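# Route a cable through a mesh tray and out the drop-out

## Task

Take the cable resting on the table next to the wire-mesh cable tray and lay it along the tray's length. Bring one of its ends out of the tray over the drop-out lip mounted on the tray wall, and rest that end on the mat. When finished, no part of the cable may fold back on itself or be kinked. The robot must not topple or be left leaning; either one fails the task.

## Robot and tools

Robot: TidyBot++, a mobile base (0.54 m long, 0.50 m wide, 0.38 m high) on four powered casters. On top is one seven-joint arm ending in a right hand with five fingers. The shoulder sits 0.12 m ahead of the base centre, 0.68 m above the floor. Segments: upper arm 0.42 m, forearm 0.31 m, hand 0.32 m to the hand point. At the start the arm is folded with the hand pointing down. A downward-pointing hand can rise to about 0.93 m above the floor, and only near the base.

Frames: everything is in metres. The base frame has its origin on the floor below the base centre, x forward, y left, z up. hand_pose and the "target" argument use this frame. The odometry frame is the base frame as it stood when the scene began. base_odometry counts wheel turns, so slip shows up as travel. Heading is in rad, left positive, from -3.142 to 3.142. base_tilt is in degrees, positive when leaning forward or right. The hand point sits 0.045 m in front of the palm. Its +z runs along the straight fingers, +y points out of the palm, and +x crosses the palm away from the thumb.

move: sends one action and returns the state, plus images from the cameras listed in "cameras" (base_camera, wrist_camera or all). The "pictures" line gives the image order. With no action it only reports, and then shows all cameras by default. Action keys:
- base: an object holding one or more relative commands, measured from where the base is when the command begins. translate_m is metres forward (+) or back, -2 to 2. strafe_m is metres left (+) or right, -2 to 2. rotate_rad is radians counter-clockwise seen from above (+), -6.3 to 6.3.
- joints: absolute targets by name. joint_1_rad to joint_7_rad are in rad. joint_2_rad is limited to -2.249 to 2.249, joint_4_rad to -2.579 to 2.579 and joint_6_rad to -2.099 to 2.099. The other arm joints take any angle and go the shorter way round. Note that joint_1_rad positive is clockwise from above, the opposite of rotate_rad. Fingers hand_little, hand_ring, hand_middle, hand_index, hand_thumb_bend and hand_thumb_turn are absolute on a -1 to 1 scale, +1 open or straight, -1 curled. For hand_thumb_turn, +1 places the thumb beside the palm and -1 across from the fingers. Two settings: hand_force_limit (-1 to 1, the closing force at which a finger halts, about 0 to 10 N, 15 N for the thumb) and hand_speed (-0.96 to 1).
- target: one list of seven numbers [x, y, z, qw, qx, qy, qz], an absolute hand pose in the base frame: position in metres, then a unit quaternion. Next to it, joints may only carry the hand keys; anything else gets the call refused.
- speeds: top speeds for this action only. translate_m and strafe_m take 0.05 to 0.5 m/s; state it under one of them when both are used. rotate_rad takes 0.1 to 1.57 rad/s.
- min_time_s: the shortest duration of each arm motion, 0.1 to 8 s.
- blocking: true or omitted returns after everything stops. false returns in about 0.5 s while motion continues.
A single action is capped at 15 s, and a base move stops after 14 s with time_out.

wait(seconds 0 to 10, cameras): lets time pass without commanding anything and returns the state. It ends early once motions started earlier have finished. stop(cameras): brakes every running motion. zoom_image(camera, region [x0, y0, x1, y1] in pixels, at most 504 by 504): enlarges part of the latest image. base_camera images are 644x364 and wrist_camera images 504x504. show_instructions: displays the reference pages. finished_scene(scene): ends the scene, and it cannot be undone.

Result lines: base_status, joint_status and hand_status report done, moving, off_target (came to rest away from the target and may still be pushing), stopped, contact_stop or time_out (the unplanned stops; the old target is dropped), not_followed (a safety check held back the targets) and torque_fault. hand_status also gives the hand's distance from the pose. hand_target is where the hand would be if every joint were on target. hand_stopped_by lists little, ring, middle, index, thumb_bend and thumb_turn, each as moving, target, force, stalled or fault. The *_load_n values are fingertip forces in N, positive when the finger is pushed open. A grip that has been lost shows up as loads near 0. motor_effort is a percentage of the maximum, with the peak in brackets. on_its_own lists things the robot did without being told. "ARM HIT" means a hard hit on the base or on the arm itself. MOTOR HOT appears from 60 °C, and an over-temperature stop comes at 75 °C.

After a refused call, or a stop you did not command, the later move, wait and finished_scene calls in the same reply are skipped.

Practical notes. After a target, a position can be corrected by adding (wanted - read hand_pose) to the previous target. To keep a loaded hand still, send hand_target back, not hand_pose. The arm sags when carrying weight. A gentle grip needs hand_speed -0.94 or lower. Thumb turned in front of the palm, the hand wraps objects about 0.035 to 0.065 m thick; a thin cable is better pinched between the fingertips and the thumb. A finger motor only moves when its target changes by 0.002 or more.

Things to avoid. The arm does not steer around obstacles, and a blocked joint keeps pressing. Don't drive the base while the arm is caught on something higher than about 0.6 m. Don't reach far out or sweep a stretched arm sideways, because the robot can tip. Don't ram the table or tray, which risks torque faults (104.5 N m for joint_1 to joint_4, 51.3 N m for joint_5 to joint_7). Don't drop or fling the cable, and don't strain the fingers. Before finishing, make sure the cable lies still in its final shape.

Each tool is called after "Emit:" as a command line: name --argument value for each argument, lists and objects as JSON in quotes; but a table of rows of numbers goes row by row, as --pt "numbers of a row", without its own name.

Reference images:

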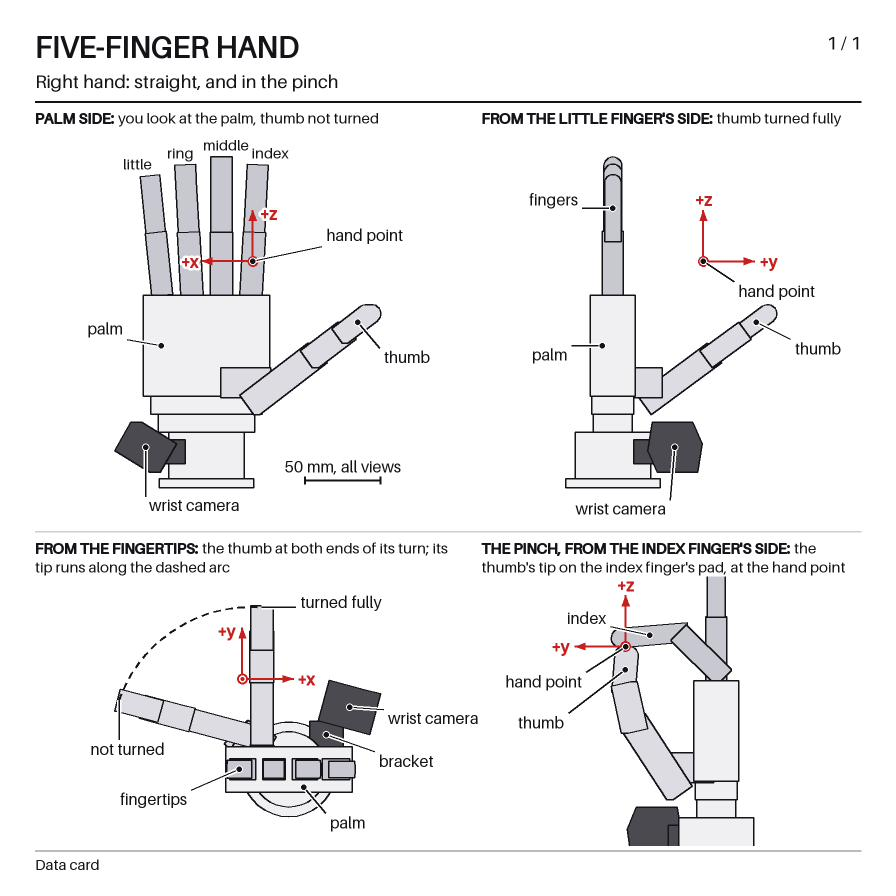

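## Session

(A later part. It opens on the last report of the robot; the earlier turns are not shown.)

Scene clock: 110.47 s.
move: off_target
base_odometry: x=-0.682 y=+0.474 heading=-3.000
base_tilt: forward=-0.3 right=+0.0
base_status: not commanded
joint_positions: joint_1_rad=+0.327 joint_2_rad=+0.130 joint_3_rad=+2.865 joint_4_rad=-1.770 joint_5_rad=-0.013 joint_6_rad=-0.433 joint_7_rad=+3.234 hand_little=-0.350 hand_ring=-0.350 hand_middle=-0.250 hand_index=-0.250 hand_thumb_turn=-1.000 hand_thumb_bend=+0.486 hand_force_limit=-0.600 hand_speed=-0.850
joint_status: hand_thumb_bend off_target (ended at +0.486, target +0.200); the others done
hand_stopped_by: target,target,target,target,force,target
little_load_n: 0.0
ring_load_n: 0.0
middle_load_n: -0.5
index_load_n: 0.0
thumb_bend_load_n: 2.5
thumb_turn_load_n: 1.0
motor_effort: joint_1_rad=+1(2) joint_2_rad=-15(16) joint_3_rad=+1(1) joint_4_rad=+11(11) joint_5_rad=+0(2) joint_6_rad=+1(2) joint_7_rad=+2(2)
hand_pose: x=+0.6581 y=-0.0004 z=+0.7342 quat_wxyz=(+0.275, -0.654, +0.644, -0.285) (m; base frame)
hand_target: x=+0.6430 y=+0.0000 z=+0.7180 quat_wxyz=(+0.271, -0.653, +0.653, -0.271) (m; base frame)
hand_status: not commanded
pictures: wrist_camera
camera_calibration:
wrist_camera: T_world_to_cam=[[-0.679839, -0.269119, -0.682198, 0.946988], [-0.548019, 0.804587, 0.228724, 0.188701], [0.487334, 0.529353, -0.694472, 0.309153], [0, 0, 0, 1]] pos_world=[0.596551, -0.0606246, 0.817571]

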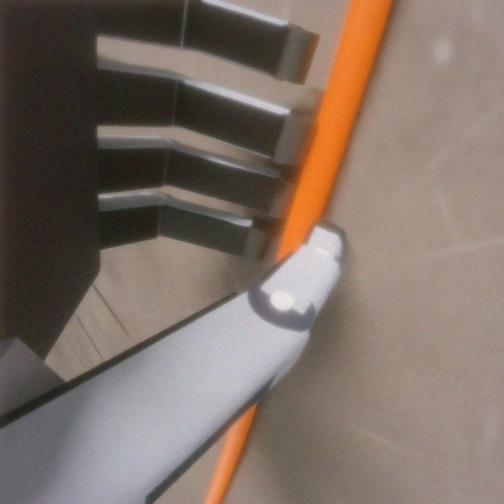

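Emit:
move --joints '{"hand_thumb_bend":0.1,"hand_speed":-0.85,"hand_force_limit":-0.35}'

Emit:
move --joints '{"hand_index":-0.45,"hand_middle":-0.45,"hand_ring":-0.5,"hand_little":-0.5}'

Emit:
move --target '[0.643, 0, 0.80, 0.2706, -0.6533, 0.6533, -0.2706]' --min_time_s 2.5 --cameras '["wrist_camera"]'

Scene clock: 111.93 s.
move: off_target
base_odometry: x=-0.682 y=+0.474 heading=-3.000
base_tilt: forward=-0.3 right=+0.0
base_status: not commanded
joint_positions: joint_1_rad=+0.327 joint_2_rad=+0.130 joint_3_rad=+2.865 joint_4_rad=-1.770 joint_5_rad=-0.013 joint_6_rad=-0.433 joint_7_rad=+3.234 hand_little=-0.350 hand_ring=-0.350 hand_middle=-0.250 hand_index=-0.250 hand_thumb_turn=-1.000 hand_thumb_bend=+0.467 hand_force_limit=-0.350 hand_speed=-0.850
joint_status: hand_thumb_bend off_target (ended at +0.467, target +0.100); the others done
hand_stopped_by: target,target,target,target,force,target
little_load_n: 0.0
ring_load_n: 0.5
middle_load_n: 0.5
index_load_n: 0.0
thumb_bend_load_n: 3.5
thumb_turn_load_n: 2.5
motor_effort: joint_1_rad=+1(2) joint_2_rad=-15(16) joint_3_rad=+1(1) joint_4_rad=+11(11) joint_5_rad=+1(1) joint_6_rad=+2(3) joint_7_rad=+2(2)
hand_pose: x=+0.6580 y=-0.0004 z=+0.7342 quat_wxyz=(+0.275, -0.654, +0.644, -0.285) (m; base frame)
hand_target: x=+0.6430 y=+0.0000 z=+0.7180 quat_wxyz=(+0.271, -0.653, +0.653, -0.271) (m; base frame)
hand_status: not commanded
pictures: none

Scene clock: 112.90 s.
move: off_target
base_odometry: x=-0.682 y=+0.474 heading=-3.000
base_tilt: forward=-0.3 right=+0.0
base_status: not commanded
joint_positions: joint_1_rad=+0.327 joint_2_rad=+0.129 joint_3_rad=+2.865 joint_4_rad=-1.771 joint_5_rad=-0.014 joint_6_rad=-0.432 joint_7_rad=+3.234 hand_little=-0.500 hand_ring=-0.500 hand_middle=-0.262 hand_index=-0.450 hand_thumb_turn=-1.000 hand_thumb_bend=+0.467 hand_force_limit=-0.350 hand_speed=-0.850
joint_status: hand_middle off_target (ended at -0.262, target -0.450); the others done
hand_stopped_by: target,target,force,target,force,target
little_load_n: 0.0
ring_load_n: 0.0
middle_load_n: 3.0
index_load_n: 0.0
thumb_bend_load_n: 6.0
thumb_turn_load_n: 4.5
motor_effort: joint_1_rad=+1(3) joint_2_rad=-15(16) joint_3_rad=+1(1) joint_4_rad=+11(12) joint_5_rad=+1(2) joint_6_rad=+2(3) joint_7_rad=+2(3)
hand_pose: x=+0.6578 y=-0.0006 z=+0.7338 quat_wxyz=(+0.275, -0.654, +0.644, -0.285) (m; base frame)
hand_target: x=+0.6430 y=+0.0000 z=+0.7180 quat_wxyz=(+0.271, -0.653, +0.653, -0.271) (m; base frame)
hand_status: not commanded
pictures: none

Scene clock: 115.70 s.
move: done
base_odometry: x=-0.682 y=+0.474 heading=-3.000
base_tilt: forward=-0.3 right=+0.0
base_status: not commanded
joint_positions: joint_1_rad=+0.155 joint_2_rad=+0.102 joint_3_rad=+3.060 joint_4_rad=-1.631 joint_5_rad=-0.053 joint_6_rad=-0.649 joint_7_rad=+3.234 hand_little=-0.500 hand_ring=-0.500 hand_middle=-0.262 hand_index=-0.450 hand_thumb_turn=-1.000 hand_thumb_bend=+0.467 hand_force_limit=-0.350 hand_speed=-0.850
joint_status: not commanded
hand_stopped_by: target,target,force,target,force,target
little_load_n: 0.0
ring_load_n: 0.0
middle_load_n: 2.0
index_load_n: 0.5
thumb_bend_load_n: 3.5
thumb_turn_load_n: 2.0
motor_effort: joint_1_rad=+1(2) joint_2_rad=-19(20) joint_3_rad=+1(1) joint_4_rad=+16(17) joint_5_rad=+0(1) joint_6_rad=+5(6) joint_7_rad=+2(2)
hand_pose: x=+0.6490 y=-0.0006 z=+0.7752 quat_wxyz=(+0.260, -0.652, +0.661, -0.266) (m; base frame)
hand_target: x=+0.6430 y=+0.0000 z=+0.8000 quat_wxyz=(+0.271, -0.653, +0.653, -0.271) (m; base frame)
hand_status: done (0.026 m and 1.6 deg from the pose sent, 0.068 m and 2.0 deg at the start)
pictures: wrist_camera
camera_calibration:
wrist_camera: T_world_to_cam=[[-0.72118, -0.242009, -0.6491, 0.96983], [-0.515871, 0.812991, 0.270043, 0.121654], [0.46236, 0.529602, -0.711158, 0.371313], [0, 0, 0, 1]] pos_world=[0.5905, -0.0608448, 0.860728]

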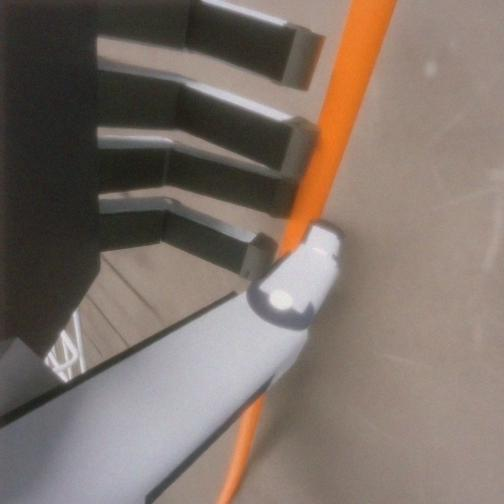

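Emit:
move --target '[0.62, 0, 0.95, 0.2706, -0.6533, 0.6533, -0.2706]' --min_time_s 3 --cameras '["all"]'

Emit:
zoom_image --camera "wrist_camera" --region '[0, 200, 504, 504]'

Scene clock: 120.17 s.
move: done
base_odometry: x=-0.682 y=+0.474 heading=-3.000
base_tilt: forward=-0.3 right=+0.0
base_status: not commanded
joint_positions: joint_1_rad=+0.116 joint_2_rad=+0.093 joint_3_rad=+3.119 joint_4_rad=-1.144 joint_5_rad=-0.053 joint_6_rad=-1.133 joint_7_rad=+3.234 hand_little=-0.500 hand_ring=-0.500 hand_middle=-0.262 hand_index=-0.450 hand_thumb_turn=-1.000 hand_thumb_bend=+0.466 hand_force_limit=-0.350 hand_speed=-0.850
joint_status: not commanded
hand_stopped_by: target,target,force,target,force,target
little_load_n: 0.0
ring_load_n: 0.0
middle_load_n: 0.0
index_load_n: 0.0
thumb_bend_load_n: 0.5
thumb_turn_load_n: 0.0
motor_effort: joint_1_rad=+0(2) joint_2_rad=-19(20) joint_3_rad=+0(1) joint_4_rad=+16(17) joint_5_rad=-1(1) joint_6_rad=+5(6) joint_7_rad=+2(2)
hand_pose: x=+0.6353 y=-0.0056 z=+0.9307 quat_wxyz=(+0.261, -0.653, +0.657, -0.272) (m; base frame)
hand_target: x=+0.6200 y=+0.0000 z=+0.9500 quat_wxyz=(+0.271, -0.653, +0.653, -0.271) (m; base frame)
hand_status: done (0.025 m and 1.2 deg from the pose sent, 0.177 m and 1.6 deg at the start)
pictures: base_camera, wrist_camera
camera_calibration:
wrist_camera: T_world_to_cam=[[-0.712519, -0.252052, -0.654818, 1.05959], [-0.523344, 0.812538, 0.256698, 0.0937932], [0.467363, 0.525597, -0.710858, 0.487402], [0, 0, 0, 1]] pos_world=[0.576271, -0.0653154, 1.01624]

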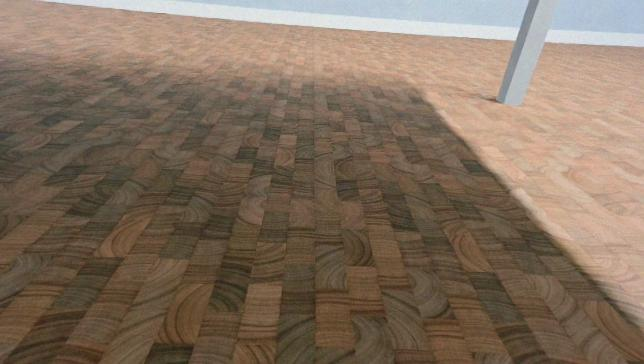

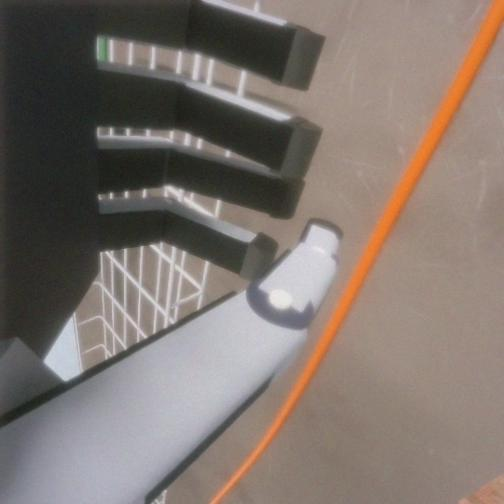

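Scaled by 1.000.

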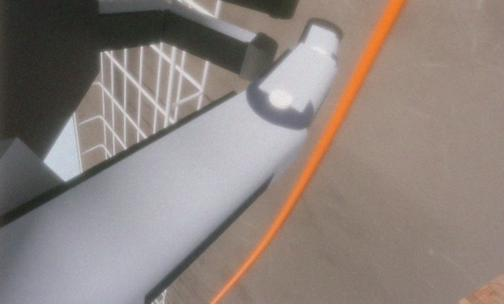

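Emit:
move --joints '{"hand_thumb_bend":1,"hand_index":-0.25,"hand_middle":-0.25,"hand_ring":-0.35,"hand_little":-0.35,"hand_speed":0}' --target '[0.64, 0, 0.76, 0.2706, -0.6533, 0.6533, -0.2706]' --min_time_s 2.5 --cameras '["wrist_camera"]'

Scene clock: 124.37 s.
move: done
base_odometry: x=-0.682 y=+0.474 heading=-3.000
base_tilt: forward=-0.3 right=+0.0
base_status: not commanded
joint_positions: joint_1_rad=+0.175 joint_2_rad=+0.091 joint_3_rad=+3.062 joint_4_rad=-1.705 joint_5_rad=-0.059 joint_6_rad=-0.599 joint_7_rad=+3.237 hand_little=-0.350 hand_ring=-0.350 hand_middle=-0.250 hand_index=-0.250 hand_thumb_turn=-1.000 hand_thumb_bend=+1.000 hand_force_limit=-0.350 hand_speed=+0.000
joint_status: all done
hand_stopped_by: target,target,target,target,target,target
little_load_n: 0.0
ring_load_n: 0.0
middle_load_n: 0.0
index_load_n: 0.5
thumb_bend_load_n: 0.0
thumb_turn_load_n: 0.0
motor_effort: joint_1_rad=+0(1) joint_2_rad=-19(20) joint_3_rad=+0(0) joint_4_rad=+16(17) joint_5_rad=-1(1) joint_6_rad=+4(6) joint_7_rad=+2(2)
hand_pose: x=+0.6369 y=-0.0099 z=+0.7535 quat_wxyz=(+0.253, -0.645, +0.671, -0.263) (m; base frame)
hand_target: x=+0.6400 y=+0.0000 z=+0.7600 quat_wxyz=(+0.271, -0.653, +0.653, -0.271) (m; base frame)
hand_status: done (0.012 m and 3.1 deg from the pose sent, 0.171 m and 1.2 deg at the start)
pictures: wrist_camera
camera_calibration:
wrist_camera: T_world_to_cam=[[-0.735434, -0.22282, -0.639913, 0.947174], [-0.493093, 0.82373, 0.279872, 0.107003], [0.464754, 0.521364, -0.71567, 0.368301], [0, 0, 0, 1]] pos_world=[0.578177, -0.0691114, 0.839744]

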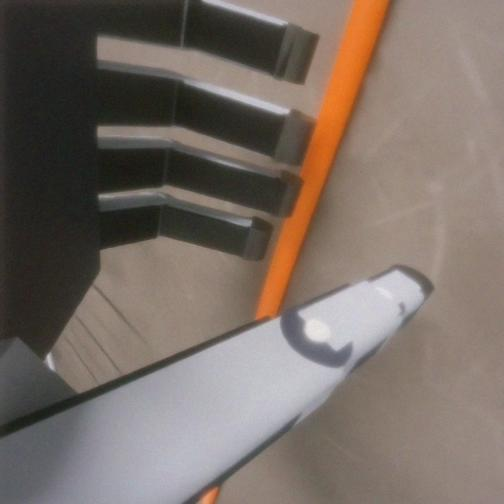

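Emit:
move --target '[0.664, 0, 0.745, 0.2706, -0.6533, 0.6533, -0.2706]' --min_time_s 1.5

Emit:
move --target '[0.656, 0, 0.716, 0.2706, -0.6533, 0.6533, -0.2706]' --min_time_s 1.5 --cameras '["wrist_camera"]'

Scene clock: 127.17 s.
move: done
base_odometry: x=-0.682 y=+0.474 heading=-3.000
base_tilt: forward=-0.3 right=+0.0
base_status: not commanded
joint_positions: joint_1_rad=+0.304 joint_2_rad=+0.120 joint_3_rad=+2.896 joint_4_rad=-1.705 joint_5_rad=-0.058 joint_6_rad=-0.556 joint_7_rad=+3.237 hand_little=-0.350 hand_ring=-0.350 hand_middle=-0.250 hand_index=-0.250 hand_thumb_turn=-1.000 hand_thumb_bend=+1.000 hand_force_limit=-0.350 hand_speed=+0.000
joint_status: not commanded
hand_stopped_by: target,target,target,target,target,target
little_load_n: 0.0
ring_load_n: 0.0
middle_load_n: 0.0
index_load_n: 0.0
thumb_bend_load_n: 0.0
thumb_turn_load_n: 0.0
motor_effort: joint_1_rad=+0(1) joint_2_rad=-19(20) joint_3_rad=+0(1) joint_4_rad=+16(16) joint_5_rad=+0(1) joint_6_rad=+5(6) joint_7_rad=+1(2)
hand_pose: x=+0.6487 y=+0.0058 z=+0.7486 quat_wxyz=(+0.270, -0.651, +0.660, -0.259) (m; base frame)
hand_target: x=+0.6640 y=+0.0000 z=+0.7450 quat_wxyz=(+0.271, -0.653, +0.653, -0.271) (m; base frame)
hand_status: done (0.017 m and 1.6 deg from the pose sent, 0.030 m and 3.1 deg at the start)
pictures: none

Scene clock: 128.97 s.
move: done
base_odometry: x=-0.682 y=+0.474 heading=-3.000
base_tilt: forward=-0.4 right=+0.0
base_status: not commanded
joint_positions: joint_1_rad=+0.387 joint_2_rad=+0.128 joint_3_rad=+2.803 joint_4_rad=-1.763 joint_5_rad=-0.027 joint_6_rad=-0.460 joint_7_rad=+3.237 hand_little=-0.350 hand_ring=-0.350 hand_middle=-0.250 hand_index=-0.250 hand_thumb_turn=-1.000 hand_thumb_bend=+1.000 hand_force_limit=-0.350 hand_speed=+0.000
joint_status: not commanded
hand_stopped_by: target,target,target,target,target,target
little_load_n: 0.0
ring_load_n: 0.0
middle_load_n: -0.5
index_load_n: 0.0
thumb_bend_load_n: 0.0
thumb_turn_load_n: 0.0
motor_effort: joint_1_rad=+1(1) joint_2_rad=-18(19) joint_3_rad=-1(1) joint_4_rad=+16(16) joint_5_rad=+0(1) joint_6_rad=+5(6) joint_7_rad=+2(2)
hand_pose: x=+0.6526 y=+0.0030 z=+0.7350 quat_wxyz=(+0.276, -0.654, +0.649, -0.274) (m; base frame)
hand_target: x=+0.6560 y=+0.0000 z=+0.7160 quat_wxyz=(+0.271, -0.653, +0.653, -0.271) (m; base frame)
hand_status: done (0.020 m and 0.9 deg from the pose sent, 0.034 m and 1.6 deg at the start)
pictures: wrist_camera
camera_calibration:
wrist_camera: T_world_to_cam=[[-0.690485, -0.256078, -0.676501, 0.947398], [-0.544282, 0.799927, 0.252734, 0.16266], [0.476432, 0.542717, -0.691716, 0.315633], [0, 0, 0, 1]] pos_world=[0.59232, -0.0588085, 0.818135]

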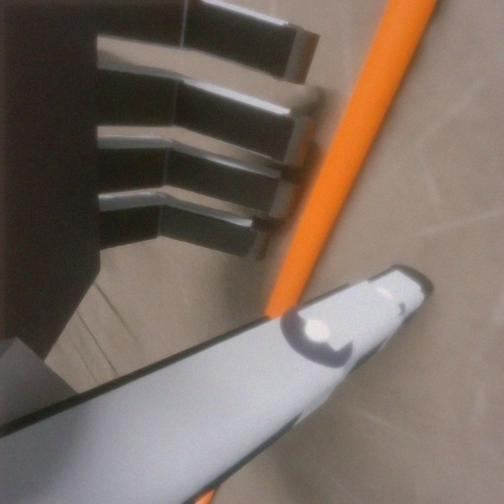

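Emit:
move --joints '{"hand_thumb_bend":0.0,"hand_speed":-0.85,"hand_force_limit":-0.3}'

Emit:
move --joints '{"hand_index":-0.9,"hand_middle":-0.9,"hand_force_limit":-0.1}'

Emit:
move --joints '{"hand_thumb_bend":-0.1,"hand_force_limit":0.2}' --cameras '["wrist_camera"]'

Scene clock: 133.87 s.
move: off_target
base_odometry: x=-0.682 y=+0.474 heading=-3.000
base_tilt: forward=-0.4 right=+0.0
base_status: not commanded
joint_positions: joint_1_rad=+0.387 joint_2_rad=+0.128 joint_3_rad=+2.803 joint_4_rad=-1.763 joint_5_rad=-0.026 joint_6_rad=-0.460 joint_7_rad=+3.237 hand_little=-0.350 hand_ring=-0.350 hand_middle=-0.250 hand_index=-0.250 hand_thumb_turn=-1.000 hand_thumb_bend=+0.444 hand_force_limit=-0.300 hand_speed=-0.850
joint_status: hand_thumb_bend off_target (ended at +0.444, target +0.000); the others done
hand_stopped_by: target,target,target,target,force,target
little_load_n: 0.0
ring_load_n: 0.0
middle_load_n: 2.0
index_load_n: 0.0
thumb_bend_load_n: 5.0
thumb_turn_load_n: 0.5
motor_effort: joint_1_rad=+0(1) joint_2_rad=-18(19) joint_3_rad=-1(1) joint_4_rad=+15(16) joint_5_rad=-1(1) joint_6_rad=+5(6) joint_7_rad=+1(2)
hand_pose: x=+0.6527 y=+0.0029 z=+0.7350 quat_wxyz=(+0.276, -0.654, +0.649, -0.274) (m; base frame)
hand_target: x=+0.6560 y=+0.0000 z=+0.7160 quat_wxyz=(+0.271, -0.653, +0.653, -0.271) (m; base frame)
hand_status: not commanded
pictures: none

Scene clock: 135.90 s.
move: off_target
base_odometry: x=-0.682 y=+0.474 heading=-3.000
base_tilt: forward=-0.3 right=+0.0
base_status: not commanded
joint_positions: joint_1_rad=+0.387 joint_2_rad=+0.129 joint_3_rad=+2.803 joint_4_rad=-1.764 joint_5_rad=-0.026 joint_6_rad=-0.459 joint_7_rad=+3.237 hand_little=-0.350 hand_ring=-0.350 hand_middle=-0.261 hand_index=-0.900 hand_thumb_turn=-1.000 hand_thumb_bend=+0.445 hand_force_limit=-0.100 hand_speed=-0.850
joint_status: hand_middle off_target (ended at -0.261, target -0.900); the others done
hand_stopped_by: target,target,force,target,force,target
little_load_n: 0.0
ring_load_n: -0.5
middle_load_n: 6.5
index_load_n: 0.0
thumb_bend_load_n: 8.0
thumb_turn_load_n: 1.5
motor_effort: joint_1_rad=+0(2) joint_2_rad=-18(19) joint_3_rad=+0(1) joint_4_rad=+15(16) joint_5_rad=+0(1) joint_6_rad=+6(6) joint_7_rad=+1(2)
hand_pose: x=+0.6527 y=+0.0029 z=+0.7347 quat_wxyz=(+0.276, -0.654, +0.649, -0.274) (m; base frame)
hand_target: x=+0.6560 y=+0.0000 z=+0.7160 quat_wxyz=(+0.271, -0.653, +0.653, -0.271) (m; base frame)
hand_status: not commanded
pictures: none

Scene clock: 136.53 s.
move: off_target
base_odometry: x=-0.682 y=+0.474 heading=-3.000
base_tilt: forward=-0.4 right=+0.0
base_status: not commanded
joint_positions: joint_1_rad=+0.387 joint_2_rad=+0.129 joint_3_rad=+2.803 joint_4_rad=-1.764 joint_5_rad=-0.026 joint_6_rad=-0.459 joint_7_rad=+3.237 hand_little=-0.350 hand_ring=-0.350 hand_middle=-0.261 hand_index=-0.900 hand_thumb_turn=-1.000 hand_thumb_bend=+0.442 hand_force_limit=+0.200 hand_speed=-0.850
joint_status: hand_thumb_bend off_target (ended at +0.442, target -0.100); the others done
hand_stopped_by: target,target,force,target,force,target
little_load_n: 0.0
ring_load_n: 0.0
middle_load_n: 7.0
index_load_n: 0.0
thumb_bend_load_n: 9.0
thumb_turn_load_n: 1.5
motor_effort: joint_1_rad=+0(1) joint_2_rad=-17(18) joint_3_rad=+0(1) joint_4_rad=+15(15) joint_5_rad=+0(2) joint_6_rad=+5(6) joint_7_rad=+1(2)
hand_pose: x=+0.6527 y=+0.0029 z=+0.7347 quat_wxyz=(+0.276, -0.654, +0.649, -0.274) (m; base frame)
hand_target: x=+0.6560 y=+0.0000 z=+0.7160 quat_wxyz=(+0.271, -0.653, +0.653, -0.271) (m; base frame)
hand_status: not commanded
pictures: wrist_camera
camera_calibration:
wrist_camera: T_world_to_cam=[[-0.690527, -0.256506, -0.676296, 0.947142], [-0.544407, 0.799926, 0.252466, 0.163218], [0.476228, 0.542516, -0.692014, 0.315738], [0, 0, 0, 1]] pos_world=[0.592521, -0.058907, 0.817837]

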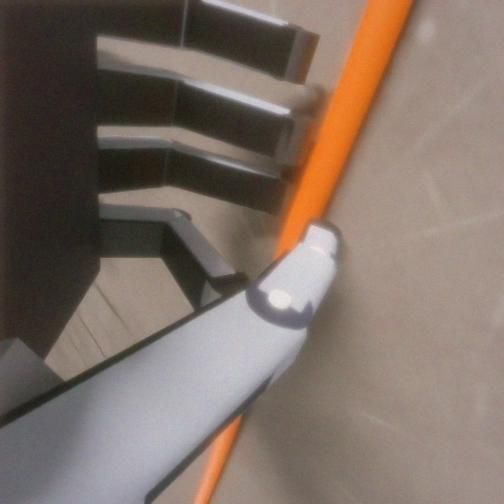

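Emit:
move --target '[0.645, 0, 0.80, 0.2706, -0.6533, 0.6533, -0.2706]' --min_time_s 3 --cameras '["wrist_camera"]'

Emit:
move --target '[0.635, 0, 0.88, 0.2706, -0.6533, 0.6533, -0.2706]' --min_time_s 3 --cameras '["wrist_camera"]'

Scene clock: 141.30 s.
move: done
base_odometry: x=-0.682 y=+0.474 heading=-3.000
base_tilt: forward=-0.4 right=+0.0
base_status: not commanded
joint_positions: joint_1_rad=+0.163 joint_2_rad=+0.107 joint_3_rad=+3.051 joint_4_rad=-1.626 joint_5_rad=-0.050 joint_6_rad=-0.650 joint_7_rad=+3.237 hand_little=-0.350 hand_ring=-0.350 hand_middle=-0.261 hand_index=-0.900 hand_thumb_turn=-1.000 hand_thumb_bend=+0.442 hand_force_limit=+0.200 hand_speed=-0.850
joint_status: not commanded
hand_stopped_by: target,target,force,target,force,target
little_load_n: 0.0
ring_load_n: 0.0
middle_load_n: 7.0
index_load_n: 0.0
thumb_bend_load_n: 8.0
thumb_turn_load_n: 2.0
motor_effort: joint_1_rad=+0(2) joint_2_rad=-19(20) joint_3_rad=+1(1) joint_4_rad=+16(17) joint_5_rad=+0(2) joint_6_rad=+6(6) joint_7_rad=+2(2)
hand_pose: x=+0.6507 y=-0.0010 z=+0.7747 quat_wxyz=(+0.259, -0.654, +0.660, -0.266) (m; base frame)
hand_target: x=+0.6450 y=+0.0000 z=+0.8000 quat_wxyz=(+0.271, -0.653, +0.653, -0.271) (m; base frame)
hand_status: done (0.026 m and 1.6 deg from the pose sent, 0.066 m and 0.9 deg at the start)
pictures: wrist_camera
camera_calibration:
wrist_camera: T_world_to_cam=[[-0.720765, -0.246878, -0.647726, 0.969302], [-0.518698, 0.811962, 0.267711, 0.126629], [0.459837, 0.528931, -0.713289, 0.37362], [0, 0, 0, 1]] pos_world=[0.592517, -0.0611377, 0.860441]

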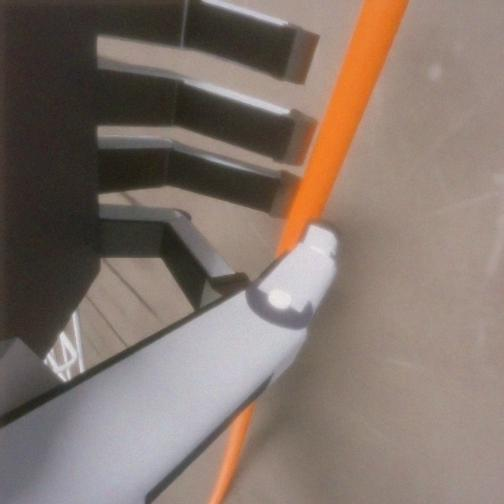

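Scene clock: 144.60 s.
move: done
base_odometry: x=-0.682 y=+0.474 heading=-3.000
base_tilt: forward=-0.4 right=+0.0
base_status: not commanded
joint_positions: joint_1_rad=+0.111 joint_2_rad=+0.088 joint_3_rad=+3.112 joint_4_rad=-1.393 joint_5_rad=-0.050 joint_6_rad=-0.903 joint_7_rad=+3.237 hand_little=-0.350 hand_ring=-0.350 hand_middle=-0.261 hand_index=-0.900 hand_thumb_turn=-1.000 hand_thumb_bend=+0.442 hand_force_limit=+0.200 hand_speed=-0.850
joint_status: not commanded
hand_stopped_by: target,target,force,target,force,target
little_load_n: 0.0
ring_load_n: 0.0
middle_load_n: 5.5
index_load_n: 0.0
thumb_bend_load_n: 7.0
thumb_turn_load_n: 3.0
motor_effort: joint_1_rad=+0(2) joint_2_rad=-19(20) joint_3_rad=+1(1) joint_4_rad=+17(17) joint_5_rad=+0(1) joint_6_rad=+5(6) joint_7_rad=+2(2)
hand_pose: x=+0.6457 y=-0.0023 z=+0.8537 quat_wxyz=(+0.257, -0.656, +0.658, -0.267) (m; base frame)
hand_target: x=+0.6350 y=+0.0000 z=+0.8800 quat_wxyz=(+0.271, -0.653, +0.653, -0.271) (m; base frame)
hand_status: done (0.028 m and 1.8 deg from the pose sent, 0.107 m and 1.6 deg at the start)
pictures: wrist_camera
camera_calibration:
wrist_camera: T_world_to_cam=[[-0.720947, -0.254169, -0.644696, 1.01414], [-0.521699, 0.811416, 0.263504, 0.10942], [0.456142, 0.52631, -0.717588, 0.43909], [0, 0, 0, 1]] pos_world=[0.587941, -0.062118, 0.940069]

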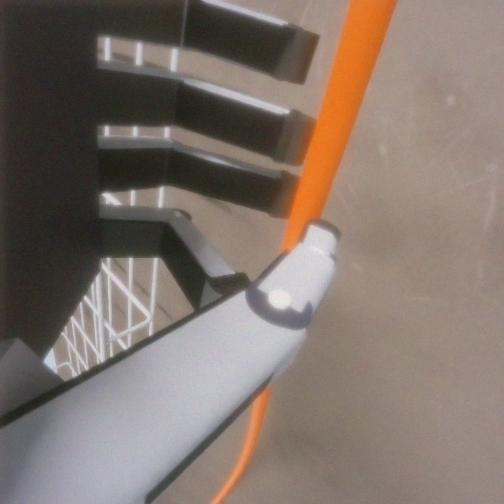

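Emit:
move --target '[0.635, 0, 0.97, 0.2706, -0.6533, 0.6533, -0.2706]' --min_time_s 3 --cameras '["wrist_camera"]'

Scene clock: 155.77 s.
move: done
base_odometry: x=-0.682 y=+0.474 heading=-3.000
base_tilt: forward=-0.3 right=+0.0
base_status: not commanded
joint_positions: joint_1_rad=+0.132 joint_2_rad=+0.096 joint_3_rad=+3.094 joint_4_rad=-1.009 joint_5_rad=-0.050 joint_6_rad=-1.212 joint_7_rad=+3.237 hand_little=-0.350 hand_ring=-0.350 hand_middle=-0.261 hand_index=-0.900 hand_thumb_turn=-1.000 hand_thumb_bend=+0.442 hand_force_limit=+0.200 hand_speed=-0.850
joint_status: not commanded
hand_stopped_by: target,target,force,target,force,target
little_load_n: 0.0
ring_load_n: -0.5
middle_load_n: 4.0
index_load_n: 0.0
thumb_bend_load_n: 6.0
thumb_turn_load_n: 3.5
motor_effort: joint_1_rad=+1(1) joint_2_rad=-19(20) joint_3_rad=+0(1) joint_4_rad=+15(17) joint_5_rad=-1(1) joint_6_rad=+6(7) joint_7_rad=+2(2)
hand_pose: x=+0.6342 y=-0.0023 z=+0.9787 quat_wxyz=(+0.277, -0.651, +0.644, -0.290) (m; base frame)
hand_target: x=+0.6350 y=+0.0000 z=+0.9700 quat_wxyz=(+0.271, -0.653, +0.653, -0.271) (m; base frame)
hand_status: done (0.009 m and 2.6 deg from the pose sent, 0.117 m and 1.8 deg at the start)
pictures: wrist_camera
camera_calibration:
wrist_camera: T_world_to_cam=[[-0.673225, -0.267249, -0.689453, 1.09996], [-0.547146, 0.807236, 0.221363, 0.127857], [0.497393, 0.526259, -0.689676, 0.480488], [0, 0, 0, 1]] pos_world=[0.571486, -0.0621085, 1.06145]

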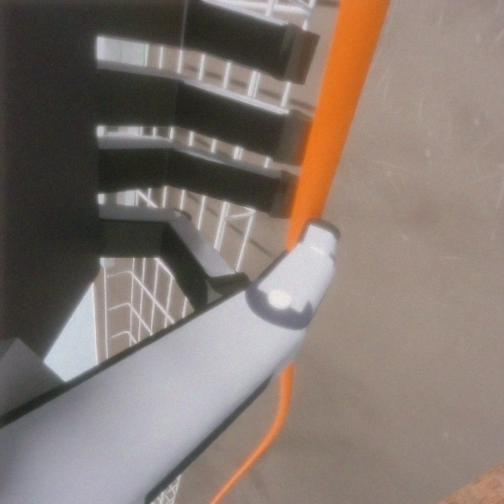

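Emit:
move --base '{"translate_m":0.13}' --speeds '{"translate_m":0.1}'

Emit:
move --target '[0.75, 0, 0.97, 0.2706, -0.6533, 0.6533, -0.2706]' --min_time_s 4 --cameras '["wrist_camera"]'

Scene clock: 158.33 s.
move: done
base_odometry: x=-0.810 y=+0.456 heading=-3.000
base_tilt: forward=-0.3 right=+0.0
base_status: done
joint_positions: joint_1_rad=+0.136 joint_2_rad=+0.106 joint_3_rad=+3.093 joint_4_rad=-1.006 joint_5_rad=-0.050 joint_6_rad=-1.215 joint_7_rad=+3.237 hand_little=-0.350 hand_ring=-0.350 hand_middle=-0.261 hand_index=-0.900 hand_thumb_turn=-1.000 hand_thumb_bend=+0.440 hand_force_limit=+0.200 hand_speed=-0.850
joint_status: not commanded
hand_stopped_by: target,target,force,target,force,target
little_load_n: 0.0
ring_load_n: 0.0
middle_load_n: 0.0
index_load_n: 0.0
thumb_bend_load_n: 0.0
thumb_turn_load_n: 0.0
motor_effort: joint_1_rad=+0(2) joint_2_rad=-18(20) joint_3_rad=+0(1) joint_4_rad=+15(16) joint_5_rad=+0(1) joint_6_rad=+6(7) joint_7_rad=+2(2)
hand_pose: x=+0.6368 y=-0.0044 z=+0.9749 quat_wxyz=(+0.275, -0.651, +0.646, -0.287) (m; base frame)
hand_target: x=+0.6350 y=+0.0000 z=+0.9700 quat_wxyz=(+0.271, -0.653, +0.653, -0.271) (m; base frame)
hand_status: not commanded
pictures: none

Scene clock: 162.63 s.
move: done
base_odometry: x=-0.810 y=+0.456 heading=-3.000
base_tilt: forward=-0.3 right=+0.0
base_status: not commanded
joint_positions: joint_1_rad=+0.130 joint_2_rad=+0.445 joint_3_rad=+3.024 joint_4_rad=-0.490 joint_5_rad=+0.005 joint_6_rad=-1.370 joint_7_rad=+3.236 hand_little=-0.350 hand_ring=-0.350 hand_middle=-0.261 hand_index=-0.900 hand_thumb_turn=-1.000 hand_thumb_bend=+0.440 hand_force_limit=+0.200 hand_speed=-0.850
joint_status: not commanded
hand_stopped_by: target,target,force,target,force,target
little_load_n: 0.0
ring_load_n: 0.0
middle_load_n: 0.0
index_load_n: 0.0
thumb_bend_load_n: 0.0
thumb_turn_load_n: 0.0
motor_effort: joint_1_rad=+0(1) joint_2_rad=-27(28) joint_3_rad=+0(1) joint_4_rad=+14(15) joint_5_rad=+1(1) joint_6_rad=+5(6) joint_7_rad=+2(2)
hand_pose: x=+0.7480 y=-0.0055 z=+0.9892 quat_wxyz=(+0.286, -0.660, +0.630, -0.291) (m; base frame)
hand_target: x=+0.7500 y=+0.0000 z=+0.9700 quat_wxyz=(+0.271, -0.653, +0.653, -0.271) (m; base frame)
hand_status: done (0.020 m and 4.0 deg from the pose sent, 0.113 m and 2.1 deg at the start)
pictures: wrist_camera
camera_calibration:
wrist_camera: T_world_to_cam=[[-0.653692, -0.291284, -0.698456, 1.17714], [-0.577217, 0.788788, 0.211267, 0.222807], [0.489395, 0.541264, -0.683759, 0.433077], [0, 0, 0, 1]] pos_world=[0.686146, -0.0672752, 1.07123]

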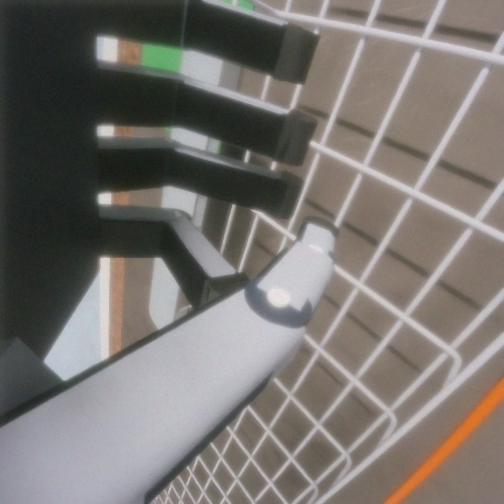

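Emit:
move --base '{"translate_m":-0.28}' --joints '{"hand_thumb_bend":1,"hand_index":-0.1,"hand_middle":-0.1,"hand_ring":-0.1,"hand_little":-0.1,"hand_speed":0}' --target '[0.72, 0, 0.88, 0.3827, -0.5947, 0.5947, -0.3827]' --min_time_s 2 --cameras '["wrist_camera"]'

Scene clock: 170.90 s.
move: done
base_odometry: x=-0.533 y=+0.496 heading=-3.000
base_tilt: forward=-0.4 right=+0.0
base_status: done
joint_positions: joint_1_rad=+0.236 joint_2_rad=+0.091 joint_3_rad=+3.000 joint_4_rad=-1.603 joint_5_rad=-0.184 joint_6_rad=-0.368 joint_7_rad=+3.342 hand_little=-0.100 hand_ring=-0.100 hand_middle=-0.100 hand_index=-0.100 hand_thumb_turn=-1.000 hand_thumb_bend=+1.000 hand_force_limit=+0.200 hand_speed=+0.000
joint_status: all done
hand_stopped_by: target,target,target,target,target,target
little_load_n: 0.0
ring_load_n: 0.0
middle_load_n: 0.0
index_load_n: 0.0
thumb_bend_load_n: 0.0
thumb_turn_load_n: 0.0
motor_effort: joint_1_rad=+1(3) joint_2_rad=-19(30) joint_3_rad=+0(1) joint_4_rad=+17(18) joint_5_rad=-1(2) joint_6_rad=+6(7) joint_7_rad=+2(2)
hand_pose: x=+0.7234 y=-0.0078 z=+0.8608 quat_wxyz=(+0.368, -0.594, +0.615, -0.365) (m; base frame)
hand_target: x=+0.7200 y=+0.0000 z=+0.8800 quat_wxyz=(+0.383, -0.595, +0.595, -0.383) (m; base frame)
hand_status: done (0.021 m and 3.6 deg from the pose sent, 0.113 m and 17.5 deg at the start)
pictures: wrist_camera
camera_calibration:
wrist_camera: T_world_to_cam=[[-0.475562, -0.224584, -0.850531, 1.07327], [-0.56943, 0.815557, 0.10304, 0.325227], [0.670515, 0.533319, -0.515733, 0.0828317], [0, 0, 0, 1]] pos_world=[0.64006, -0.0683773, 0.922056]

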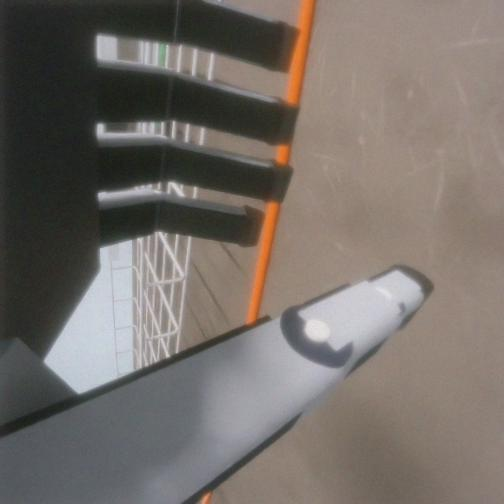

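Emit:
move --base '{"strafe_m":0.35}' --target '[0.62, 0, 1.0, 0.2706, -0.6533, 0.6533, -0.2706]' --min_time_s 2 --cameras '["wrist_camera"]'

Scene clock: 178.57 s.
move: done
base_odometry: x=-0.484 y=+0.149 heading=-2.999
base_tilt: forward=-0.4 right=+0.0
base_status: done
joint_positions: joint_1_rad=+0.163 joint_2_rad=+0.100 joint_3_rad=+3.058 joint_4_rad=-0.888 joint_5_rad=-0.104 joint_6_rad=-1.320 joint_7_rad=+3.284 hand_little=-0.100 hand_ring=-0.100 hand_middle=-0.100 hand_index=-0.100 hand_thumb_turn=-1.000 hand_thumb_bend=+1.000 hand_force_limit=+0.200 hand_speed=+0.000
joint_status: not commanded
hand_stopped_by: target,target,target,target,target,target
little_load_n: 0.0
ring_load_n: 0.0
middle_load_n: 0.0
index_load_n: 0.0
thumb_bend_load_n: 0.0
thumb_turn_load_n: 0.0
motor_effort: joint_1_rad=+1(2) joint_2_rad=-17(22) joint_3_rad=+0(2) joint_4_rad=+14(18) joint_5_rad=-1(2) joint_6_rad=+4(7) joint_7_rad=+1(2)
hand_pose: x=+0.6183 y=+0.0147 z=+1.0141 quat_wxyz=(+0.296, -0.670, +0.620, -0.282) (m; base frame)
hand_target: x=+0.6200 y=+0.0000 z=+1.0000 quat_wxyz=(+0.271, -0.653, +0.653, -0.271) (m; base frame)
hand_status: done (0.020 m and 5.3 deg from the pose sent, 0.174 m and 17.5 deg at the start)
pictures: wrist_camera
camera_calibration:
wrist_camera: T_world_to_cam=[[-0.642367, -0.306522, -0.70243, 1.11281], [-0.605841, 0.764431, 0.220459, 0.135465], [0.469384, 0.567177, -0.676749, 0.507527], [0, 0, 0, 1]] pos_world=[0.558681, -0.0503081, 1.09528]

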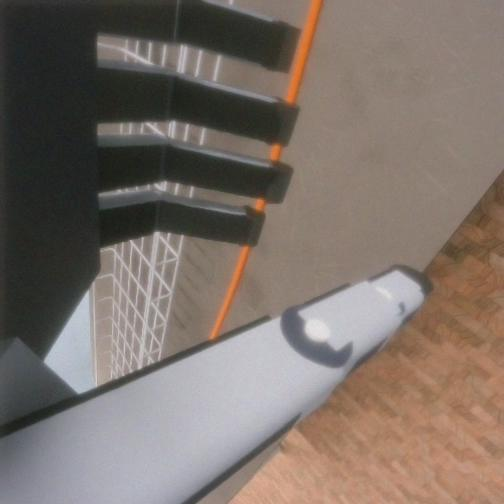

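Emit:
move --joints '{"hand_index":1,"hand_middle":1,"hand_ring":1,"hand_little":1}' --target '[0.80, 0, 0.90, 0, -0.7071, 0.7071, 0]' --min_time_s 2 --cameras '["wrist_camera"]'

Scene clock: 184.07 s.
move: off_target
base_odometry: x=-0.484 y=+0.149 heading=-2.999
base_tilt: forward=-0.3 right=+0.0
base_status: not commanded
joint_positions: joint_1_rad=+0.072 joint_2_rad=+0.644 joint_3_rad=+2.991 joint_4_rad=-0.629 joint_5_rad=+0.048 joint_6_rad=-1.803 joint_7_rad=+3.099 hand_little=+1.000 hand_ring=+1.000 hand_middle=+1.000 hand_index=+1.000 hand_thumb_turn=-1.000 hand_thumb_bend=+1.000 hand_force_limit=+0.200 hand_speed=+0.000
joint_status: all done
hand_stopped_by: target,target,target,target,target,target
little_load_n: 0.0
ring_load_n: 0.0
middle_load_n: 0.5
index_load_n: 0.0
thumb_bend_load_n: 0.0
thumb_turn_load_n: 0.0
motor_effort: joint_1_rad=+0(2) joint_2_rad=-29(35) joint_3_rad=-1(1) joint_4_rad=+11(15) joint_5_rad=-1(2) joint_6_rad=-1(6) joint_7_rad=+2(2)
hand_pose: x=+0.6318 y=+0.0359 z=+0.7897 quat_wxyz=(+0.041, -0.703, +0.710, -0.008) (m; base frame)
hand_target: x=+0.6192 y=+0.0373 z=+0.7776 quat_wxyz=(+0.007, -0.689, +0.725, +0.013) (m; base frame)
hand_status: off_target (0.204 m and 4.8 deg from the pose sent, 0.215 m and 48.4 deg at the start; a joint's target at an end of its range on 15 of 54 steps)
pictures: wrist_camera
camera_calibration:
wrist_camera: T_world_to_cam=[[-0.968877, -0.241547, -0.0541589, 0.662357], [-0.226828, 0.778672, 0.584995, -0.350929], [-0.0991317, 0.579072, -0.809227, 0.800711], [0, 0, 0, 1]] pos_world=[0.641517, -0.0304208, 0.889121]

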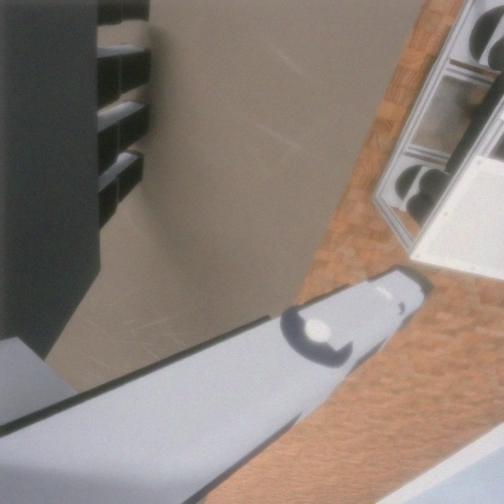

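Emit:
move --target '[0.56, 0, 0.90, 0, -0.7071, 0.7071, 0]' --min_time_s 1.5

Emit:
move --base '{"translate_m":0.22}' --cameras '["wrist_camera"]'

Scene clock: 195.23 s.
move: time_out
base_odometry: x=-0.484 y=+0.149 heading=-2.999
base_tilt: forward=-0.3 right=+0.0
base_status: not commanded
joint_positions: joint_1_rad=+0.082 joint_2_rad=+0.738 joint_3_rad=+3.166 joint_4_rad=-0.020 joint_5_rad=+0.012 joint_6_rad=-2.063 joint_7_rad=+3.199 hand_little=+1.000 hand_ring=+1.000 hand_middle=+1.000 hand_index=+1.000 hand_thumb_turn=-1.000 hand_thumb_bend=+1.000 hand_force_limit=+0.200 hand_speed=+0.000
joint_status: not commanded
hand_stopped_by: target,target,target,target,target,target
little_load_n: -0.5
ring_load_n: 0.0
middle_load_n: 0.0
index_load_n: 0.0
thumb_bend_load_n: 0.0
thumb_turn_load_n: 0.0
motor_effort: joint_1_rad=+0(4) joint_2_rad=-31(35) joint_3_rad=+0(1) joint_4_rad=+11(14) joint_5_rad=+1(2) joint_6_rad=+2(3) joint_7_rad=+2(2)
hand_pose: x=+0.6616 y=-0.0252 z=+0.8955 quat_wxyz=(+0.094, -0.681, +0.714, -0.130) (m; base frame)
hand_target: x=+0.6577 y=-0.0254 z=+0.8961 quat_wxyz=(+0.090, -0.684, +0.713, -0.128) (m; base frame)
hand_status: time_out (0.105 m and 18.6 deg from the pose sent, 0.136 m and 4.8 deg at the start; a joint's target at an end of its range on 261 of 300 steps)
pictures: none

not run: a stop that you did not command came earlier in this reply.

Emit:
move --joints '{"joint_1_rad":0,"joint_2_rad":0.237,"joint_3_rad":3.142,"joint_4_rad":-1.094,"joint_5_rad":0,"joint_6_rad":-1.286,"joint_7_rad":3.142}' --min_time_s 2

Emit:
move --base '{"translate_m":0.1}' --cameras '["wrist_camera"]'

Scene clock: 201.00 s.
move: done
base_odometry: x=-0.484 y=+0.149 heading=-2.999
base_tilt: forward=-0.3 right=+0.0
base_status: not commanded
joint_positions: joint_1_rad=+0.014 joint_2_rad=+0.273 joint_3_rad=+3.164 joint_4_rad=-1.074 joint_5_rad=+0.012 joint_6_rad=-1.323 joint_7_rad=+3.199 hand_little=+1.000 hand_ring=+1.000 hand_middle=+1.000 hand_index=+1.000 hand_thumb_turn=-1.000 hand_thumb_bend=+1.000 hand_force_limit=+0.200 hand_speed=+0.000
joint_status: all done
hand_stopped_by: target,target,target,target,target,target
little_load_n: 0.0
ring_load_n: 0.0
middle_load_n: -0.5
index_load_n: 0.0
thumb_bend_load_n: 0.0
thumb_turn_load_n: 0.0
motor_effort: joint_1_rad=+1(1) joint_2_rad=-23(33) joint_3_rad=+0(1) joint_4_rad=+15(16) joint_5_rad=+1(2) joint_6_rad=+3(4) joint_7_rad=+2(2)
hand_pose: x=+0.6309 y=+0.0077 z=+0.8413 quat_wxyz=(+0.151, -0.696, +0.679, -0.179) (m; base frame)
hand_target: x=+0.6324 y=+0.0320 z=+0.8566 quat_wxyz=(+0.183, -0.683, +0.683, -0.183) (m; base frame)
hand_status: not commanded
pictures: none

Scene clock: 202.27 s.
move: done
base_odometry: x=-0.583 y=+0.135 heading=-2.999
base_tilt: forward=-0.3 right=+0.0
base_status: done
joint_positions: joint_1_rad=+0.012 joint_2_rad=+0.259 joint_3_rad=+3.163 joint_4_rad=-1.075 joint_5_rad=+0.012 joint_6_rad=-1.318 joint_7_rad=+3.199 hand_little=+1.000 hand_ring=+1.000 hand_middle=+1.000 hand_index=+1.000 hand_thumb_turn=-1.000 hand_thumb_bend=+1.000 hand_force_limit=+0.200 hand_speed=+0.000
joint_status: not commanded
hand_stopped_by: target,target,target,target,target,target
little_load_n: 0.0
ring_load_n: 0.0
middle_load_n: 0.0
index_load_n: 0.0
thumb_bend_load_n: 0.0
thumb_turn_load_n: 0.0
motor_effort: joint_1_rad=+0(1) joint_2_rad=-23(26) joint_3_rad=+0(0) joint_4_rad=+15(15) joint_5_rad=+0(1) joint_6_rad=+4(5) joint_7_rad=+1(2)
hand_pose: x=+0.6302 y=+0.0091 z=+0.8482 quat_wxyz=(+0.157, -0.695, +0.677, -0.185) (m; base frame)
hand_target: x=+0.6324 y=+0.0320 z=+0.8566 quat_wxyz=(+0.183, -0.683, +0.683, -0.183) (m; base frame)
hand_status: not commanded
pictures: wrist_camera
camera_calibration:
wrist_camera: T_world_to_cam=[[-0.862017, -0.283056, -0.420483, 0.901315], [-0.447685, 0.814188, 0.369697, -0.043218], [0.237707, 0.506929, -0.828564, 0.668139], [0, 0, 0, 1]] pos_world=[0.59878, -0.0483888, 0.948561]

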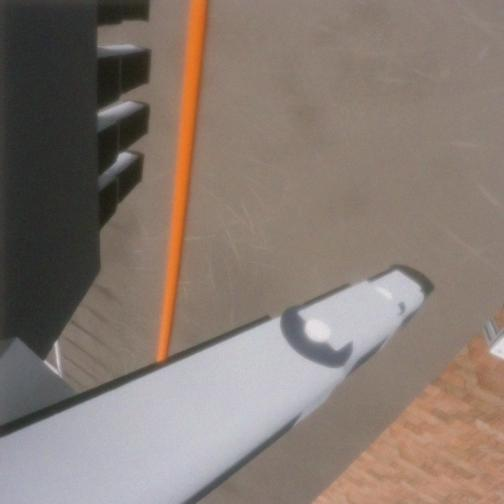

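Emit:
move --target '[0.69, 0, 0.80, 0.183, -0.683, 0.683, -0.183]' --min_time_s 2 --cameras '["wrist_camera"]'

Scene clock: 210.90 s.
move: done
base_odometry: x=-0.583 y=+0.135 heading=-2.999
base_tilt: forward=-0.3 right=+0.0
base_status: not commanded
joint_positions: joint_1_rad=+0.198 joint_2_rad=+0.346 joint_3_rad=+2.925 joint_4_rad=-1.075 joint_5_rad=+0.041 joint_6_rad=-1.196 joint_7_rad=+3.199 hand_little=+1.000 hand_ring=+1.000 hand_middle=+1.000 hand_index=+1.000 hand_thumb_turn=-1.000 hand_thumb_bend=+1.000 hand_force_limit=+0.200 hand_speed=+0.000
joint_status: not commanded
hand_stopped_by: target,target,target,target,target,target
little_load_n: 0.0
ring_load_n: 0.0
middle_load_n: 0.0
index_load_n: 0.0
thumb_bend_load_n: -0.5
thumb_turn_load_n: 0.0
motor_effort: joint_1_rad=+1(1) joint_2_rad=-25(26) joint_3_rad=-1(1) joint_4_rad=+15(16) joint_5_rad=+0(1) joint_6_rad=+4(5) joint_7_rad=+2(2)
hand_pose: x=+0.6770 y=+0.0088 z=+0.8194 quat_wxyz=(+0.191, -0.698, +0.666, -0.180) (m; base frame)
hand_target: x=+0.6900 y=+0.0000 z=+0.8000 quat_wxyz=(+0.183, -0.683, +0.683, -0.183) (m; base frame)
hand_status: done (0.025 m and 2.8 deg from the pose sent, 0.077 m and 3.3 deg at the start)
pictures: wrist_camera
camera_calibration:
wrist_camera: T_world_to_cam=[[-0.833297, -0.290208, -0.470527, 0.951053], [-0.490933, 0.779784, 0.388487, 0.00276152], [0.254167, 0.554722, -0.792264, 0.592011], [0, 0, 0, 1]] pos_world=[0.643396, -0.054551, 0.915452]

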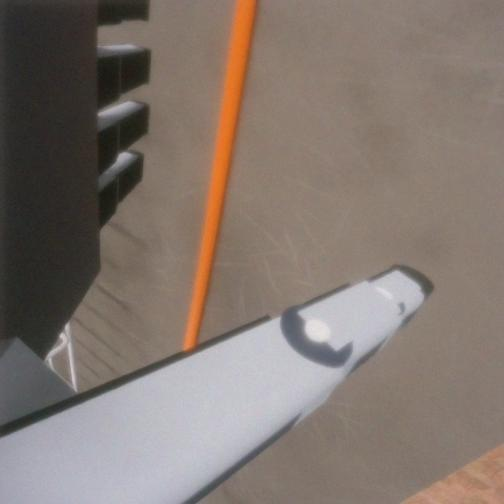

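Emit:
move --target '[0.705, 0, 0.785, 0.183, -0.683, 0.683, -0.183]' --min_time_s 1

Emit:
move --target '[0.70, 0, 0.75, 0.183, -0.683, 0.683, -0.183]' --min_time_s 1.5 --cameras '["wrist_camera"]'

Scene clock: 216.93 s.
move: done
base_odometry: x=-0.583 y=+0.135 heading=-2.999
base_tilt: forward=-0.3 right=+0.0
base_status: not commanded
joint_positions: joint_1_rad=+0.198 joint_2_rad=+0.382 joint_3_rad=+2.915 joint_4_rad=-1.075 joint_5_rad=+0.059 joint_6_rad=-1.167 joint_7_rad=+3.194 hand_little=+1.000 hand_ring=+1.000 hand_middle=+1.000 hand_index=+1.000 hand_thumb_turn=-1.000 hand_thumb_bend=+1.000 hand_force_limit=+0.200 hand_speed=+0.000
joint_status: not commanded
hand_stopped_by: target,target,target,target,target,target
little_load_n: 0.0
ring_load_n: 0.0
middle_load_n: 0.0
index_load_n: 0.0
thumb_bend_load_n: -0.5
thumb_turn_load_n: 0.0
motor_effort: joint_1_rad=+0(1) joint_2_rad=-26(27) joint_3_rad=-1(1) joint_4_rad=+15(16) joint_5_rad=+0(1) joint_6_rad=+4(5) joint_7_rad=+2(2)
hand_pose: x=+0.6903 y=+0.0077 z=+0.8030 quat_wxyz=(+0.188, -0.700, +0.665, -0.180) (m; base frame)
hand_target: x=+0.7050 y=+0.0000 z=+0.7850 quat_wxyz=(+0.183, -0.683, +0.683, -0.183) (m; base frame)
hand_status: done (0.024 m and 2.9 deg from the pose sent, 0.045 m and 2.8 deg at the start)
pictures: none

Scene clock: 218.73 s.
move: done
base_odometry: x=-0.583 y=+0.135 heading=-2.999
base_tilt: forward=-0.3 right=+0.0
base_status: not commanded
joint_positions: joint_1_rad=+0.223 joint_2_rad=+0.382 joint_3_rad=+2.889 joint_4_rad=-1.196 joint_5_rad=+0.072 joint_6_rad=-1.049 joint_7_rad=+3.181 hand_little=+1.000 hand_ring=+1.000 hand_middle=+1.000 hand_index=+1.000 hand_thumb_turn=-1.000 hand_thumb_bend=+1.000 hand_force_limit=+0.200 hand_speed=+0.000
joint_status: not commanded
hand_stopped_by: target,target,target,target,target,target
little_load_n: 0.0
ring_load_n: 0.0
middle_load_n: 0.0
index_load_n: 0.0
thumb_bend_load_n: 0.0
thumb_turn_load_n: 0.0
motor_effort: joint_1_rad=+0(1) joint_2_rad=-26(27) joint_3_rad=-1(2) joint_4_rad=+15(16) joint_5_rad=+0(1) joint_6_rad=+4(4) joint_7_rad=+1(2)
hand_pose: x=+0.6915 y=+0.0068 z=+0.7661 quat_wxyz=(+0.188, -0.698, +0.667, -0.179) (m; base frame)
hand_target: x=+0.7000 y=+0.0000 z=+0.7500 quat_wxyz=(+0.183, -0.683, +0.683, -0.183) (m; base frame)
hand_status: done (0.019 m and 2.6 deg from the pose sent, 0.054 m and 2.9 deg at the start)
pictures: wrist_camera
camera_calibration:
wrist_camera: T_world_to_cam=[[-0.836714, -0.289174, -0.465067, 0.935662], [-0.486719, 0.781931, 0.389472, 0.0284822], [0.251025, 0.552233, -0.795, 0.551463], [0, 0, 0, 1]] pos_world=[0.658314, -0.0562379, 0.862465]

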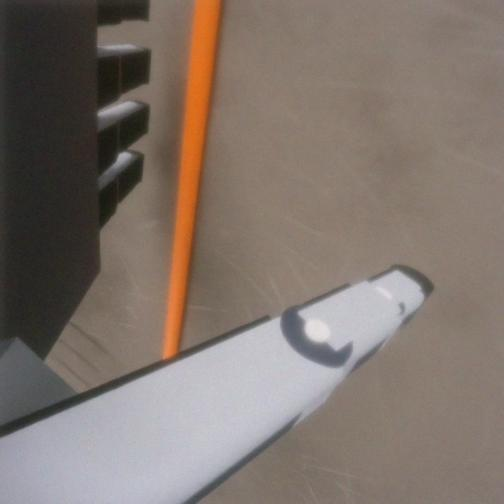

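Emit:
move --target '[0.70, 0, 0.744, 0.183, -0.683, 0.683, -0.183]' --min_time_s 1

Emit:
move --base '{"translate_m":-0.16}' --speeds '{"translate_m":0.08}' --cameras '["wrist_camera"]'

Scene clock: 220.90 s.
move: done
base_odometry: x=-0.583 y=+0.135 heading=-2.999
base_tilt: forward=-0.3 right=+0.0
base_status: not commanded
joint_positions: joint_1_rad=+0.227 joint_2_rad=+0.382 joint_3_rad=+2.884 joint_4_rad=-1.212 joint_5_rad=+0.076 joint_6_rad=-1.031 joint_7_rad=+3.178 hand_little=+1.000 hand_ring=+1.000 hand_middle=+1.000 hand_index=+1.000 hand_thumb_turn=-1.000 hand_thumb_bend=+1.000 hand_force_limit=+0.200 hand_speed=+0.000
joint_status: not commanded
hand_stopped_by: target,target,target,target,target,target
little_load_n: 0.0
ring_load_n: -0.5
middle_load_n: 0.0
index_load_n: -0.5
thumb_bend_load_n: 0.0
thumb_turn_load_n: 0.0
motor_effort: joint_1_rad=+0(1) joint_2_rad=-26(27) joint_3_rad=-1(2) joint_4_rad=+16(16) joint_5_rad=+0(1) joint_6_rad=+4(4) joint_7_rad=+2(2)
hand_pose: x=+0.6923 y=+0.0066 z=+0.7615 quat_wxyz=(+0.189, -0.698, +0.667, -0.180) (m; base frame)
hand_target: x=+0.7000 y=+0.0000 z=+0.7440 quat_wxyz=(+0.183, -0.683, +0.683, -0.183) (m; base frame)
hand_status: done (0.020 m and 2.6 deg from the pose sent, 0.025 m and 2.6 deg at the start)
pictures: none

Scene clock: 223.43 s.
move: done
base_odometry: x=-0.424 y=+0.157 heading=-2.999
base_tilt: forward=-0.3 right=+0.0
base_status: done
joint_positions: joint_1_rad=+0.230 joint_2_rad=+0.383 joint_3_rad=+2.882 joint_4_rad=-1.216 joint_5_rad=+0.078 joint_6_rad=-1.018 joint_7_rad=+3.177 hand_little=+1.000 hand_ring=+1.000 hand_middle=+1.000 hand_index=+1.000 hand_thumb_turn=-1.000 hand_thumb_bend=+1.000 hand_force_limit=+0.200 hand_speed=+0.000
joint_status: not commanded
hand_stopped_by: target,target,target,target,target,target
little_load_n: 0.0
ring_load_n: 0.0
middle_load_n: 0.0
index_load_n: 0.0
thumb_bend_load_n: -0.5
thumb_turn_load_n: 0.0
motor_effort: joint_1_rad=+0(2) joint_2_rad=-26(29) joint_3_rad=-1(2) joint_4_rad=+15(16) joint_5_rad=-1(1) joint_6_rad=+4(5) joint_7_rad=+2(2)
hand_pose: x=+0.6951 y=+0.0056 z=+0.7604 quat_wxyz=(+0.191, -0.697, +0.667, -0.183) (m; base frame)
hand_target: x=+0.7000 y=+0.0000 z=+0.7440 quat_wxyz=(+0.183, -0.683, +0.683, -0.183) (m; base frame)
hand_status: not commanded
pictures: wrist_camera
camera_calibration:
wrist_camera: T_world_to_cam=[[-0.832576, -0.287783, -0.473284, 0.939111], [-0.488899, 0.783438, 0.383671, 0.0393697], [0.260374, 0.550823, -0.792969, 0.538735], [0, 0, 0, 1]] pos_world=[0.660857, -0.0573311, 0.856561]

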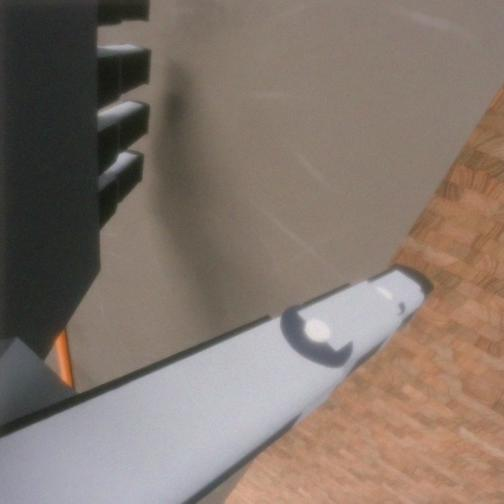

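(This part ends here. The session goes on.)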